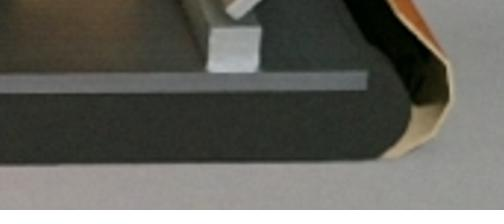

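Emit:
move(target=[-0.002, 0, 0, 0,0,0, 0,-0.754,-0.576,-0.696,0,0.274,0.590,0.174,0,0.274,0.590,0.174,-0.714,-0.678,-0.226,-0.168,0.79,-0.6, -0.002,0,0,0,0,0, 0,-0.754,-0.576,-0.696,0,0.274,0.590,0.174,0,0.274,0.590,0.174,0.570,-0.678,-0.226,-0.168,0.75,-0.6], speed=0.01, cameras=["cam_far"])

Emit:
zoom_image(camera="cam_far", region=[135, 255, 255, 305])

Emit:
zoom_image(camera="cam_far", region=[425, 255, 545, 305])

Scene clock: 395.07 s.
left_arm: end_effector_position=(+0.2884, +0.0872, +0.1807) hand_goal=(+0.000, -0.754, -0.576, -0.696, +0.000, +0.274, +0.590, +0.174, +0.000, +0.274, +0.590, +0.174, -0.714, -0.678, -0.226, -0.168) hand_measured=(-0.066, -0.760, -0.576, -0.694, +0.000, +0.264, +0.588, +0.172, +0.000, +0.262, +0.588, +0.172, -0.720, -0.678, -0.224, -0.168) hand_current_ma=(-78, -2, +0, +0, +0, -5, +0, +0, +0, -5, +0, +0, -1, +0, +0, +0) hand_state=(blocked, goal, goal, goal, goal, goal, goal, goal, goal, goal, goal, goal, goal, goal, goal, goal) hand_current_limit=0.79 hand_speed=-0.60 end_effector_quat_wxyz=(+0.383, +0.922, +0.054, +0.024) | right_arm: end_effector_position=(+0.2695, -0.0699, +0.1807) hand_goal=(+0.000, -0.754, -0.576, -0.696, +0.000, +0.274, +0.590, +0.174, +0.000, +0.274, +0.590, +0.174, +0.570, -0.678, -0.226, -0.168) hand_measured=(+0.070, -0.760, -0.576, -0.696, +0.000, +0.268, +0.588, +0.172, +0.000, +0.268, +0.588, +0.172, +0.568, -0.678, -0.224, -0.168) hand_current_ma=(+77, -1, +0, +0, +0, -1, +0, +0, +0, -1, +0, +0, +0, +0, +0, +0) hand_state=(blocked, goal, goal, goal, goal, goal, goal, goal, goal, goal, goal, goal, goal, goal, goal, goal) hand_current_limit=0.75 hand_speed=-0.60 end_effector_quat_wxyz=(-0.024, -0.054, +0.922, +0.382)
Joint positions: left_arm=[3.144 -1.569 -2.665 -0.326 0.795 1.359] | right_arm=[-0.084 -1.727 2.639 -2.313 -0.801 -1.81]
Joint torques (N m): left_arm=[-11.3 23.83 -3.57 2.79 0.48 -1.22] | right_arm=[11.4 1.71 -23.35 -4.83 2.94 1.73]
Wrist force (N): left_arm=[6.0 0.6 -5.4] | right_arm=[3.3 -0.2 -5.2]
Wrist torque (N m): left_arm=[0.49 0.60 0.37] | right_arm=[0.46 0.37 0.30]
Wrist force, peak (N): left_arm=[6.0 1.2 -5.9] | right_arm=[3.3 0.0 -5.5]
Hand target: left_arm +0.2884, +0.0872, +0.1807; +0.383, +0.922, +0.054, +0.024 | right_arm +0.2696, -0.0699, +0.1807; -0.024, -0.054, +0.922, +0.382
Off the commanded pose: left_arm 0.000 m, 0 deg | right_arm 0.000 m, 0 deg.
move: done
Images, in order (width x height): cam_far 672x504.

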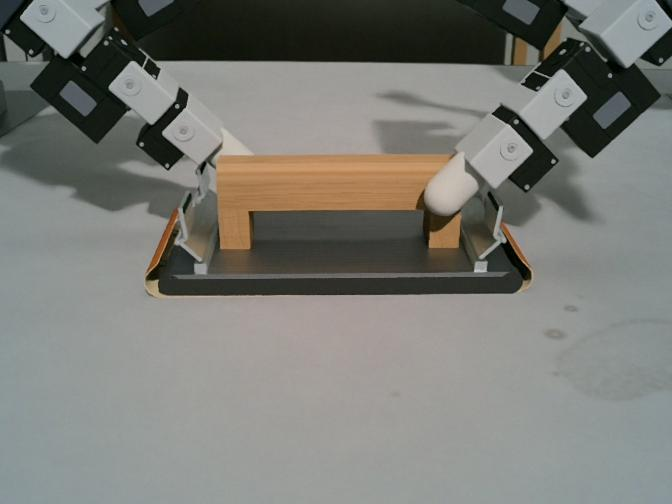

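Scaled by 4.200 from the camera's 672x504 image, which has a finer 960x720 frame.

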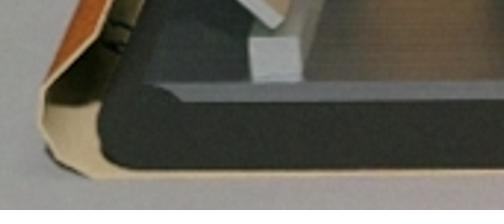

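Scaled by 4.200 from the camera's 672x504 image, which has a finer 960x720 frame.

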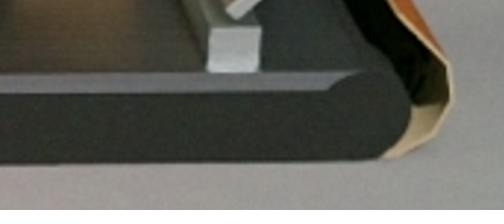

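Emit:
move(target=[[0.0367, 0, 0, 0,0,0, 0,-0.754,-0.576,-0.696,0,0.274,0.590,0.174,0,0.274,0.590,0.174,-0.714,-0.678,-0.226,-0.168,0.79,-0.6, 0.0367,0,0,0,0,0, 0,-0.754,-0.576,-0.696,0,0.274,0.590,0.174,0,0.274,0.590,0.174,0.570,-0.678,-0.226,-0.168,0.75,-0.6],[0.0367, 0, 0, 0,0,0, 0.13,-0.754,-0.576,-0.696,0,0.274,0.590,0.174,0,0.274,0.590,0.174,-0.714,-0.678,-0.226,-0.168,0.79,-0.6, 0.0367,0,0,0,0,0, -0.13,-0.754,-0.576,-0.696,0,0.274,0.590,0.174,0,0.274,0.590,0.174,0.570,-0.678,-0.226,-0.168,0.75,-0.6],[0.0317, 0, 0, 0,0,0, 0.13,-0.754,-0.576,-0.696,0,0.274,0.590,0.174,0,0.274,0.590,0.174,-0.714,-0.678,-0.226,-0.168,0.79,-0.6, 0.0317,0,0,0,0,0, -0.13,-0.754,-0.576,-0.696,0,0.274,0.590,0.174,0,0.274,0.590,0.174,0.570,-0.678,-0.226,-0.168,0.75,-0.6]], speed=[0.06, 0.06, 0.02], cameras=["cam_far"])

Emit:
zoom_image(camera="cam_far", region=[380, 120, 540, 310])

Scene clock: 425.60 s.
left_arm: end_effector_position=(+0.3073, +0.0895, +0.1808) hand_goal=(+0.130, -0.754, -0.576, -0.696, +0.000, +0.274, +0.590, +0.174, +0.000, +0.274, +0.590, +0.174, -0.714, -0.678, -0.226, -0.168) hand_measured=(+0.126, -0.760, -0.576, -0.694, +0.000, +0.264, +0.588, +0.172, +0.000, +0.262, +0.588, +0.172, -0.720, -0.678, -0.224, -0.168) hand_current_ma=(-1, -2, +0, +0, +0, -5, +0, +0, +0, -5, +0, +0, -1, +0, +0, +0) hand_state=(goal, goal, goal, goal, goal, goal, goal, goal, goal, goal, goal, goal, goal, goal, goal, goal) hand_current_limit=0.79 hand_speed=-0.60 end_effector_quat_wxyz=(+0.383, +0.922, +0.054, +0.024) | right_arm: end_effector_position=(+0.2506, -0.0721, +0.1807) hand_goal=(-0.130, -0.754, -0.576, -0.696, +0.000, +0.274, +0.590, +0.174, +0.000, +0.274, +0.590, +0.174, +0.570, -0.678, -0.226, -0.168) hand_measured=(-0.126, -0.760, -0.576, -0.696, +0.000, +0.268, +0.588, +0.172, +0.000, +0.268, +0.588, +0.172, +0.568, -0.678, -0.224, -0.168) hand_current_ma=(+1, -1, +0, +0, +0, -1, +0, +0, +0, -1, +0, +0, +0, +0, +0, +0) hand_state=(goal, goal, goal, goal, goal, goal, goal, goal, goal, goal, goal, goal, goal, goal, goal, goal) hand_current_limit=0.75 hand_speed=-0.60 end_effector_quat_wxyz=(-0.024, -0.054, +0.922, +0.382)
Joint positions: left_arm=[3.154 -1.604 -2.623 -0.342 0.794 1.372] | right_arm=[-0.097 -1.796 2.68 -2.273 -0.803 -1.827]
Joint torques (N m): left_arm=[-8.1 26.94 -1.24 4.33 0.6 -1.29] | right_arm=[8.76 7.59 -21.02 -4.22 2.74 1.73]
Wrist force (N): left_arm=[1.8 1.0 0.4] | right_arm=[-0.1 -0.1 -0.7]
Wrist torque (N m): left_arm=[0.04 -0.11 0.04] | right_arm=[0.12 0.03 0.09]
Wrist force, peak (N): left_arm=[6.3 1.0 -6.0] | right_arm=[3.6 0.1 -5.7]
Hand target: left_arm +0.3073, +0.0895, +0.1808; +0.383, +0.922, +0.054, +0.024 | right_arm +0.2507, -0.0721, +0.1807; -0.024, -0.054, +0.922, +0.382
Off the commanded pose: left_arm 0.000 m, 0 deg | right_arm 0.000 m, 0 deg.
move: done
Images, in order (width x height): cam_far 672x504.

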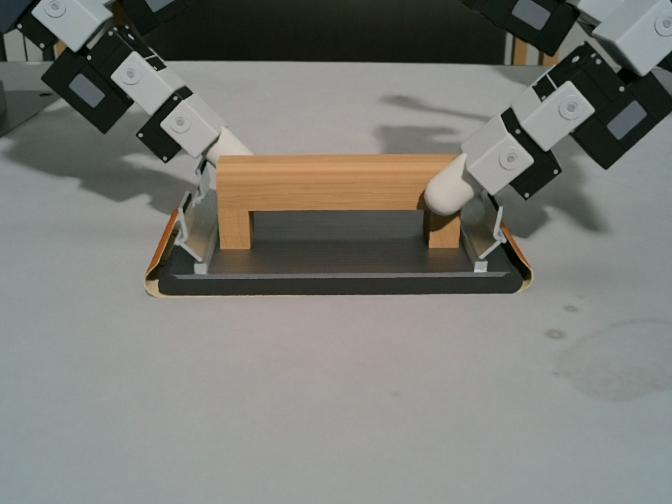

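Scaled by 2.653 from the camera's 672x504 image, which has a finer 960x720 frame.

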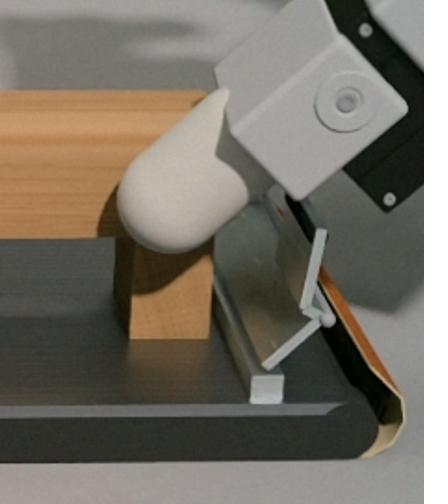

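Emit:
move(target=[0, -0.0059, 0.0059, 0,0,0, 0.13,-0.754,-0.576,-0.696,0,0.274,0.590,0.174,0,0.274,0.590,0.174,-0.714,-0.678,-0.226,-0.168,0.79,-0.6, 0,-0.0059,0.0059,0,0,0, -0.13,-0.754,-0.576,-0.696,0,0.274,0.590,0.174,0,0.274,0.590,0.174,0.570,-0.678,-0.226,-0.168,0.75,-0.6], speed=0.02)

Emit:
move(target=[-0.0033, 0, 0, 0,0,0, 0.13,-0.754,-0.576,-0.696,0,0.274,0.590,0.174,0,0.274,0.590,0.174,-0.714,-0.678,-0.226,-0.168,0.79,-0.6, -0.0033,0,0,0,0,0, -0.13,-0.754,-0.576,-0.696,0,0.274,0.590,0.174,0,0.274,0.590,0.174,0.570,-0.678,-0.226,-0.168,0.75,-0.6], speed=0.01)

Emit:
move(target=[-0.0033, 0, 0, 0,0,0, 0.13,-0.754,-0.576,-0.696,0,0.274,0.590,0.174,0,0.274,0.590,0.174,-0.714,-0.678,-0.226,-0.168,0.79,-0.6, -0.0033,0,0,0,0,0, -0.13,-0.754,-0.576,-0.696,0,0.274,0.590,0.174,0,0.274,0.590,0.174,0.570,-0.678,-0.226,-0.168,0.75,-0.6], speed=0.01)

Scene clock: 433.63 s.
left_arm: end_effector_position=(+0.3073, +0.0895, +0.1758) hand_goal=(+0.130, -0.754, -0.576, -0.696, +0.000, +0.274, +0.590, +0.174, +0.000, +0.274, +0.590, +0.174, -0.714, -0.678, -0.226, -0.168) hand_measured=(+0.126, -0.760, -0.576, -0.694, +0.000, +0.264, +0.588, +0.172, +0.000, +0.262, +0.588, +0.172, -0.720, -0.678, -0.224, -0.168) hand_current_ma=(+0, -2, +0, +0, +0, -5, +0, +0, +0, -5, +0, +0, -1, +0, +0, +0) hand_state=(goal, goal, goal, goal, goal, goal, goal, goal, goal, goal, goal, goal, goal, goal, goal, goal) hand_current_limit=0.79 hand_speed=-0.60 end_effector_quat_wxyz=(+0.383, +0.922, +0.054, +0.024) | right_arm: end_effector_position=(+0.2506, -0.0721, +0.1758) hand_goal=(-0.130, -0.754, -0.576, -0.696, +0.000, +0.274, +0.590, +0.174, +0.000, +0.274, +0.590, +0.174, +0.570, -0.678, -0.226, -0.168) hand_measured=(-0.126, -0.760, -0.576, -0.696, +0.000, +0.268, +0.588, +0.172, +0.000, +0.268, +0.588, +0.172, +0.568, -0.678, -0.224, -0.168) hand_current_ma=(+1, -1, +0, +0, +0, -1, +0, +0, +0, -1, +0, +0, +0, +0, +0, +0) hand_state=(goal, goal, goal, goal, goal, goal, goal, goal, goal, goal, goal, goal, goal, goal, goal, goal) hand_current_limit=0.75 hand_speed=-0.60 end_effector_quat_wxyz=(-0.024, -0.054, +0.922, +0.382)
Joint positions: left_arm=[3.154 -1.625 -2.628 -0.317 0.794 1.372] | right_arm=[-0.097 -1.775 2.688 -2.301 -0.803 -1.827]
Joint torques (N m): left_arm=[-6.85 1.67 -0.69 4.58 -0.12 -0.52] | right_arm=[-6.24 3.77 -6.35 -3.92 0.19 1.24]
Wrist force (N): left_arm=[1.7 1.0 0.1] | right_arm=[-0.2 -0.2 -0.5]
Wrist torque (N m): left_arm=[0.06 -0.09 0.03] | right_arm=[0.11 0.03 0.06]
Wrist force, peak (N): left_arm=[1.9 0.8 0.5] | right_arm=[-0.5 -0.4 -0.8]
Hand target: left_arm +0.3073, +0.0895, +0.1757; +0.383, +0.922, +0.054, +0.024 | right_arm +0.2507, -0.0721, +0.1757; -0.024, -0.054, +0.922, +0.382
Off the commanded pose: left_arm 0.000 m, 0 deg | right_arm 0.000 m, 0 deg.
move: done

Scene clock: 434.33 s.
left_arm: end_effector_position=(+0.3054, +0.0892, +0.1757) hand_goal=(+0.130, -0.754, -0.576, -0.696, +0.000, +0.274, +0.590, +0.174, +0.000, +0.274, +0.590, +0.174, -0.714, -0.678, -0.226, -0.168) hand_measured=(+0.114, -0.760, -0.576, -0.694, +0.000, +0.264, +0.588, +0.172, +0.000, +0.262, +0.588, +0.172, -0.720, -0.678, -0.224, -0.168) hand_current_ma=(-7, -2, +0, +0, +0, -5, +0, +0, +0, -5, +0, +0, -1, +0, +0, +0) hand_state=(goal, goal, goal, goal, goal, goal, goal, goal, goal, goal, goal, goal, goal, goal, goal, goal) hand_current_limit=0.79 hand_speed=-0.60 end_effector_quat_wxyz=(+0.383, +0.922, +0.054, +0.024) | right_arm: end_effector_position=(+0.2525, -0.0719, +0.1757) hand_goal=(-0.130, -0.754, -0.576, -0.696, +0.000, +0.274, +0.590, +0.174, +0.000, +0.274, +0.590, +0.174, +0.570, -0.678, -0.226, -0.168) hand_measured=(-0.112, -0.760, -0.576, -0.696, +0.000, +0.268, +0.588, +0.172, +0.000, +0.268, +0.588, +0.172, +0.568, -0.678, -0.224, -0.168) hand_current_ma=(+7, -1, +0, +0, +0, -1, +0, +0, +0, -1, +0, +0, +0, +0, +0, +0) hand_state=(goal, goal, goal, goal, goal, goal, goal, goal, goal, goal, goal, goal, goal, goal, goal, goal) hand_current_limit=0.75 hand_speed=-0.60 end_effector_quat_wxyz=(-0.024, -0.054, +0.922, +0.382)
Joint positions: left_arm=[3.153 -1.622 -2.632 -0.315 0.794 1.371] | right_arm=[-0.095 -1.767 2.684 -2.306 -0.803 -1.825]
Joint torques (N m): left_arm=[-9.48 26.29 -1.91 3.84 0.63 -1.42] | right_arm=[11.5 4.25 -20.9 -4.64 2.82 1.89]
Wrist force (N): left_arm=[3.0 0.5 -0.9] | right_arm=[1.1 -0.5 -1.6]
Wrist torque (N m): left_arm=[0.11 0.10 0.14] | right_arm=[0.19 0.13 0.16]
Wrist force, peak (N): left_arm=[3.0 0.9 -1.3] | right_arm=[1.1 -0.3 -1.9]
Hand target: left_arm +0.3053, +0.0892, +0.1757; +0.383, +0.922, +0.054, +0.024 | right_arm +0.2526, -0.0719, +0.1757; -0.024, -0.054, +0.922, +0.382
Off the commanded pose: left_arm 0.000 m, 0 deg | right_arm 0.000 m, 0 deg.
move: done

Scene clock: 435.03 s.
left_arm: end_effector_position=(+0.3034, +0.0890, +0.1757) hand_goal=(+0.130, -0.754, -0.576, -0.696, +0.000, +0.274, +0.590, +0.174, +0.000, +0.274, +0.590, +0.174, -0.714, -0.678, -0.226, -0.168) hand_measured=(+0.096, -0.760, -0.576, -0.694, +0.000, +0.264, +0.588, +0.172, +0.000, +0.262, +0.588, +0.172, -0.720, -0.678, -0.224, -0.168) hand_current_ma=(-25, -2, +0, +0, +0, -5, +0, +0, +0, -5, +0, +0, -1, +0, +0, +0) hand_state=(blocked, goal, goal, goal, goal, goal, goal, goal, goal, goal, goal, goal, goal, goal, goal, goal) hand_current_limit=0.79 hand_speed=-0.60 end_effector_quat_wxyz=(+0.383, +0.922, +0.054, +0.024) | right_arm: end_effector_position=(+0.2545, -0.0717, +0.1757) hand_goal=(-0.130, -0.754, -0.576, -0.696, +0.000, +0.274, +0.590, +0.174, +0.000, +0.274, +0.590, +0.174, +0.570, -0.678, -0.226, -0.168) hand_measured=(-0.094, -0.760, -0.576, -0.696, +0.000, +0.268, +0.588, +0.172, +0.000, +0.268, +0.588, +0.172, +0.568, -0.678, -0.224, -0.168) hand_current_ma=(+24, -1, +0, +0, +0, -1, +0, +0, +0, -1, +0, +0, +0, +0, +0, +0) hand_state=(blocked, goal, goal, goal, goal, goal, goal, goal, goal, goal, goal, goal, goal, goal, goal, goal) hand_current_limit=0.75 hand_speed=-0.60 end_effector_quat_wxyz=(-0.024, -0.054, +0.922, +0.382) end_effector_velocity=(+0.001, +0.000, +0.000) end_effector_angular_velocity=(+0.001, +0.001, +0.000)
Joint positions: left_arm=[3.152 -1.619 -2.636 -0.313 0.794 1.37] | right_arm=[-0.094 -1.76 2.679 -2.31 -0.803 -1.824]
Joint velocities: left_arm=[within noise] | right_arm=[0 0.005 -0.002 -0.002 0.001 0.001]
Joint torques (N m): left_arm=[-10.91 27.82 -4.01 3.67 0.15 -1.45] | right_arm=[10.23 3.33 -21.83 -4.46 2.84 1.51]
Wrist force (N): left_arm=[4.0 1.1 -2.2] | right_arm=[2.0 -0.4 -3.0]
Wrist torque (N m): left_arm=[0.24 0.29 0.20] | right_arm=[0.26 0.23 0.22]
Wrist force, peak (N): left_arm=[4.2 1.0 -2.4] | right_arm=[2.0 -0.4 -3.0]
Hand target: left_arm +0.3033, +0.0890, +0.1757; +0.383, +0.922, +0.054, +0.024 | right_arm +0.2546, -0.0716, +0.1757; -0.024, -0.054, +0.922, +0.382
Off the commanded pose: left_arm 0.000 m, 0 deg | right_arm 0.000 m, 0 deg.
move: done

Emit:
move(target=[0, 0, -0.0008, 0,0,0, 0.13,-0.754,-0.576,-0.696,0,0.274,0.590,0.174,0,0.274,0.590,0.174,-0.714,-0.678,-0.226,-0.168,0.79,-0.6, 0,0,-0.0008,0,0,0, -0.13,-0.754,-0.576,-0.696,0,0.274,0.590,0.174,0,0.274,0.590,0.174,0.570,-0.678,-0.226,-0.168,0.75,-0.6], speed=0.01, cameras=["cam_far"])

Emit:
zoom_image(camera="cam_far", region=[135, 255, 255, 305])

Scene clock: 454.27 s.
left_arm: end_effector_position=(+0.3033, +0.0893, +0.1761) hand_goal=(+0.130, -0.754, -0.576, -0.696, +0.000, +0.274, +0.590, +0.174, +0.000, +0.274, +0.590, +0.174, -0.714, -0.678, -0.226, -0.168) hand_measured=(+0.094, -0.760, -0.576, -0.694, +0.000, +0.264, +0.588, +0.172, +0.000, +0.262, +0.588, +0.172, -0.720, -0.678, -0.224, -0.168) hand_current_ma=(-27, -2, +0, +0, +0, -5, +0, +0, +0, -5, +0, +0, -1, +0, +0, +0) hand_state=(blocked, goal, goal, goal, goal, goal, goal, goal, goal, goal, goal, goal, goal, goal, goal, goal) hand_current_limit=0.79 hand_speed=-0.60 end_effector_quat_wxyz=(+0.383, +0.922, +0.054, +0.024) | right_arm: end_effector_position=(+0.2546, -0.0720, +0.1760) hand_goal=(-0.130, -0.754, -0.576, -0.696, +0.000, +0.274, +0.590, +0.174, +0.000, +0.274, +0.590, +0.174, +0.570, -0.678, -0.226, -0.168) hand_measured=(-0.092, -0.760, -0.576, -0.696, +0.000, +0.268, +0.588, +0.172, +0.000, +0.268, +0.588, +0.172, +0.568, -0.678, -0.224, -0.168) hand_current_ma=(+25, -2, +0, +0, +0, -1, +0, +0, +0, -1, +0, +0, +0, +0, +0, +0) hand_state=(blocked, goal, goal, goal, goal, goal, goal, goal, goal, goal, goal, goal, goal, goal, goal, goal) hand_current_limit=0.75 hand_speed=-0.60 end_effector_quat_wxyz=(-0.024, -0.054, +0.922, +0.382)
Joint positions: left_arm=[3.153 -1.616 -2.637 -0.316 0.794 1.371] | right_arm=[-0.095 -1.762 2.679 -2.307 -0.803 -1.825]
Joint torques (N m): left_arm=[10.79 29.09 -1.5 0.96 -2.4 1.84] | right_arm=[-10.38 -16.39 -22.71 -1.64 -0.11 -2.14]
Wrist force (N): left_arm=[2.6 0.5 0.5] | right_arm=[0.6 -0.6 -0.3]
Wrist torque (N m): left_arm=[0.02 0.07 0.00] | right_arm=[0.06 0.18 0.24]
Wrist force, peak (N): left_arm=[4.6 1.0 -2.3] | right_arm=[2.1 -0.4 -3.0]
Hand target: left_arm +0.3033, +0.0893, +0.1761; +0.383, +0.922, +0.054, +0.024 | right_arm +0.2546, -0.0720, +0.1761; -0.024, -0.054, +0.922, +0.382
Off the commanded pose: left_arm 0.000 m, 0 deg | right_arm 0.000 m, 0 deg.
move: done
Images, in order (width x height): cam_far 672x504.

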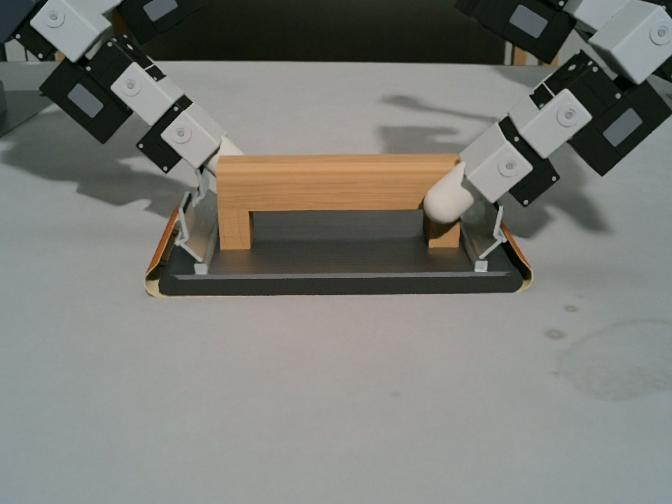

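Scaled by 4.200 from the camera's 672x504 image, which has a finer 960x720 frame.

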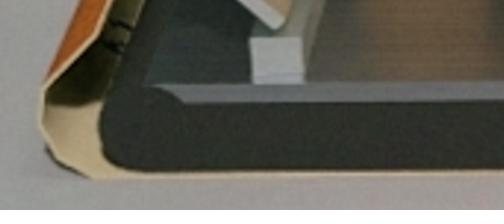

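Emit:
move(target=[-0.0017, 0, -0.0005, 0,0,0, 0.13,-0.754,-0.576,-0.696,0,0.274,0.590,0.174,0,0.274,0.590,0.174,-0.714,-0.678,-0.226,-0.168,0.79,-0.6, -0.0017,0,-0.0005,0,0,0, -0.13,-0.754,-0.576,-0.696,0,0.274,0.590,0.174,0,0.274,0.590,0.174,0.570,-0.678,-0.226,-0.168,0.75,-0.6], speed=0.01, cameras=["cam_far"])

Emit:
zoom_image(camera="cam_far", region=[135, 255, 255, 305])

Emit:
zoom_image(camera="cam_far", region=[425, 255, 545, 305])

Emit:
zoom_image(camera="cam_far", region=[250, 255, 430, 305])

Scene clock: 460.93 s.
left_arm: end_effector_position=(+0.3023, +0.0894, +0.1763) hand_goal=(+0.130, -0.754, -0.576, -0.696, +0.000, +0.274, +0.590, +0.174, +0.000, +0.274, +0.590, +0.174, -0.714, -0.678, -0.226, -0.168) hand_measured=(+0.104, -0.762, -0.578, -0.694, +0.000, +0.264, +0.588, +0.172, +0.000, +0.262, +0.588, +0.172, -0.720, -0.678, -0.224, -0.168) hand_current_ma=(-16, -3, +0, +0, +0, -5, +0, +0, +0, -5, +0, +0, -1, +0, +0, +0) hand_state=(blocked, goal, goal, goal, goal, goal, goal, goal, goal, goal, goal, goal, goal, goal, goal, goal) hand_current_limit=0.79 hand_speed=-0.60 end_effector_quat_wxyz=(+0.383, +0.922, +0.054, +0.024) | right_arm: end_effector_position=(+0.2556, -0.0721, +0.1763) hand_goal=(-0.130, -0.754, -0.576, -0.696, +0.000, +0.274, +0.590, +0.174, +0.000, +0.274, +0.590, +0.174, +0.570, -0.678, -0.226, -0.168) hand_measured=(-0.100, -0.762, -0.578, -0.696, +0.000, +0.268, +0.588, +0.172, +0.000, +0.268, +0.588, +0.172, +0.568, -0.678, -0.224, -0.168) hand_current_ma=(+17, -2, +0, +0, +0, -1, +0, +0, +0, -1, +0, +0, +0, +0, +0, +0) hand_state=(blocked, goal, goal, goal, goal, goal, goal, goal, goal, goal, goal, goal, goal, goal, goal, goal) hand_current_limit=0.75 hand_speed=-0.60 end_effector_quat_wxyz=(-0.024, -0.054, +0.922, +0.382)
Joint positions: left_arm=[3.153 -1.613 -2.639 -0.317 0.794 1.371] | right_arm=[-0.095 -1.76 2.676 -2.306 -0.803 -1.825]
Joint torques (N m): left_arm=[11.26 28.31 -0.68 1.07 -2.63 2.09] | right_arm=[-11.38 5.21 -21.55 -1.61 0.11 -1.99]
Wrist force (N): left_arm=[2.3 0.6 1.2] | right_arm=[0.3 -0.6 0.0]
Wrist torque (N m): left_arm=[-0.03 0.00 -0.03] | right_arm=[0.05 0.17 0.21]
Wrist force, peak (N): left_arm=[2.9 0.8 0.8] | right_arm=[0.8 -0.7 0.1]
Hand target: left_arm +0.3023, +0.0894, +0.1763; +0.383, +0.922, +0.054, +0.024 | right_arm +0.2557, -0.0721, +0.1763; -0.024, -0.054, +0.922, +0.382
Off the commanded pose: left_arm 0.000 m, 0 deg | right_arm 0.000 m, 0 deg.
move: done
Images, in order (width x height): cam_far 672x504.

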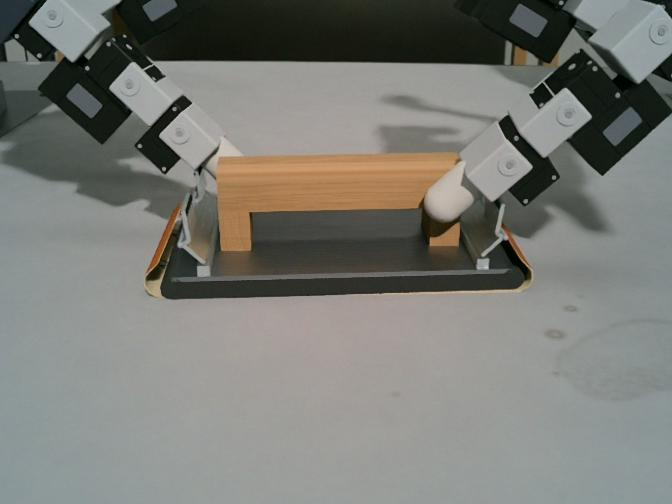

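Scaled by 4.200 from the camera's 672x504 image, which has a finer 960x720 frame.

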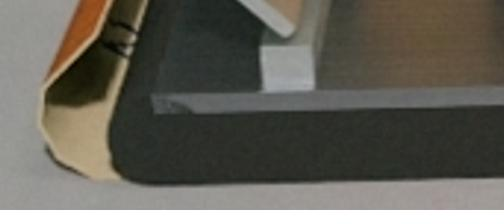

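Scaled by 4.200 from the camera's 672x504 image, which has a finer 960x720 frame.

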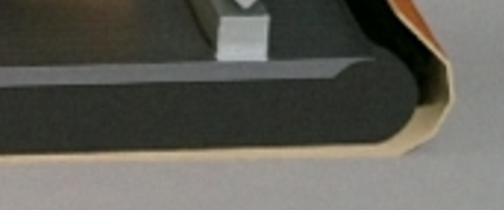

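Scaled by 2.800 from the camera's 672x504 image, which has a finer 960x720 frame.

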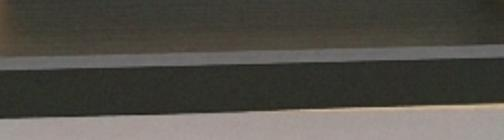

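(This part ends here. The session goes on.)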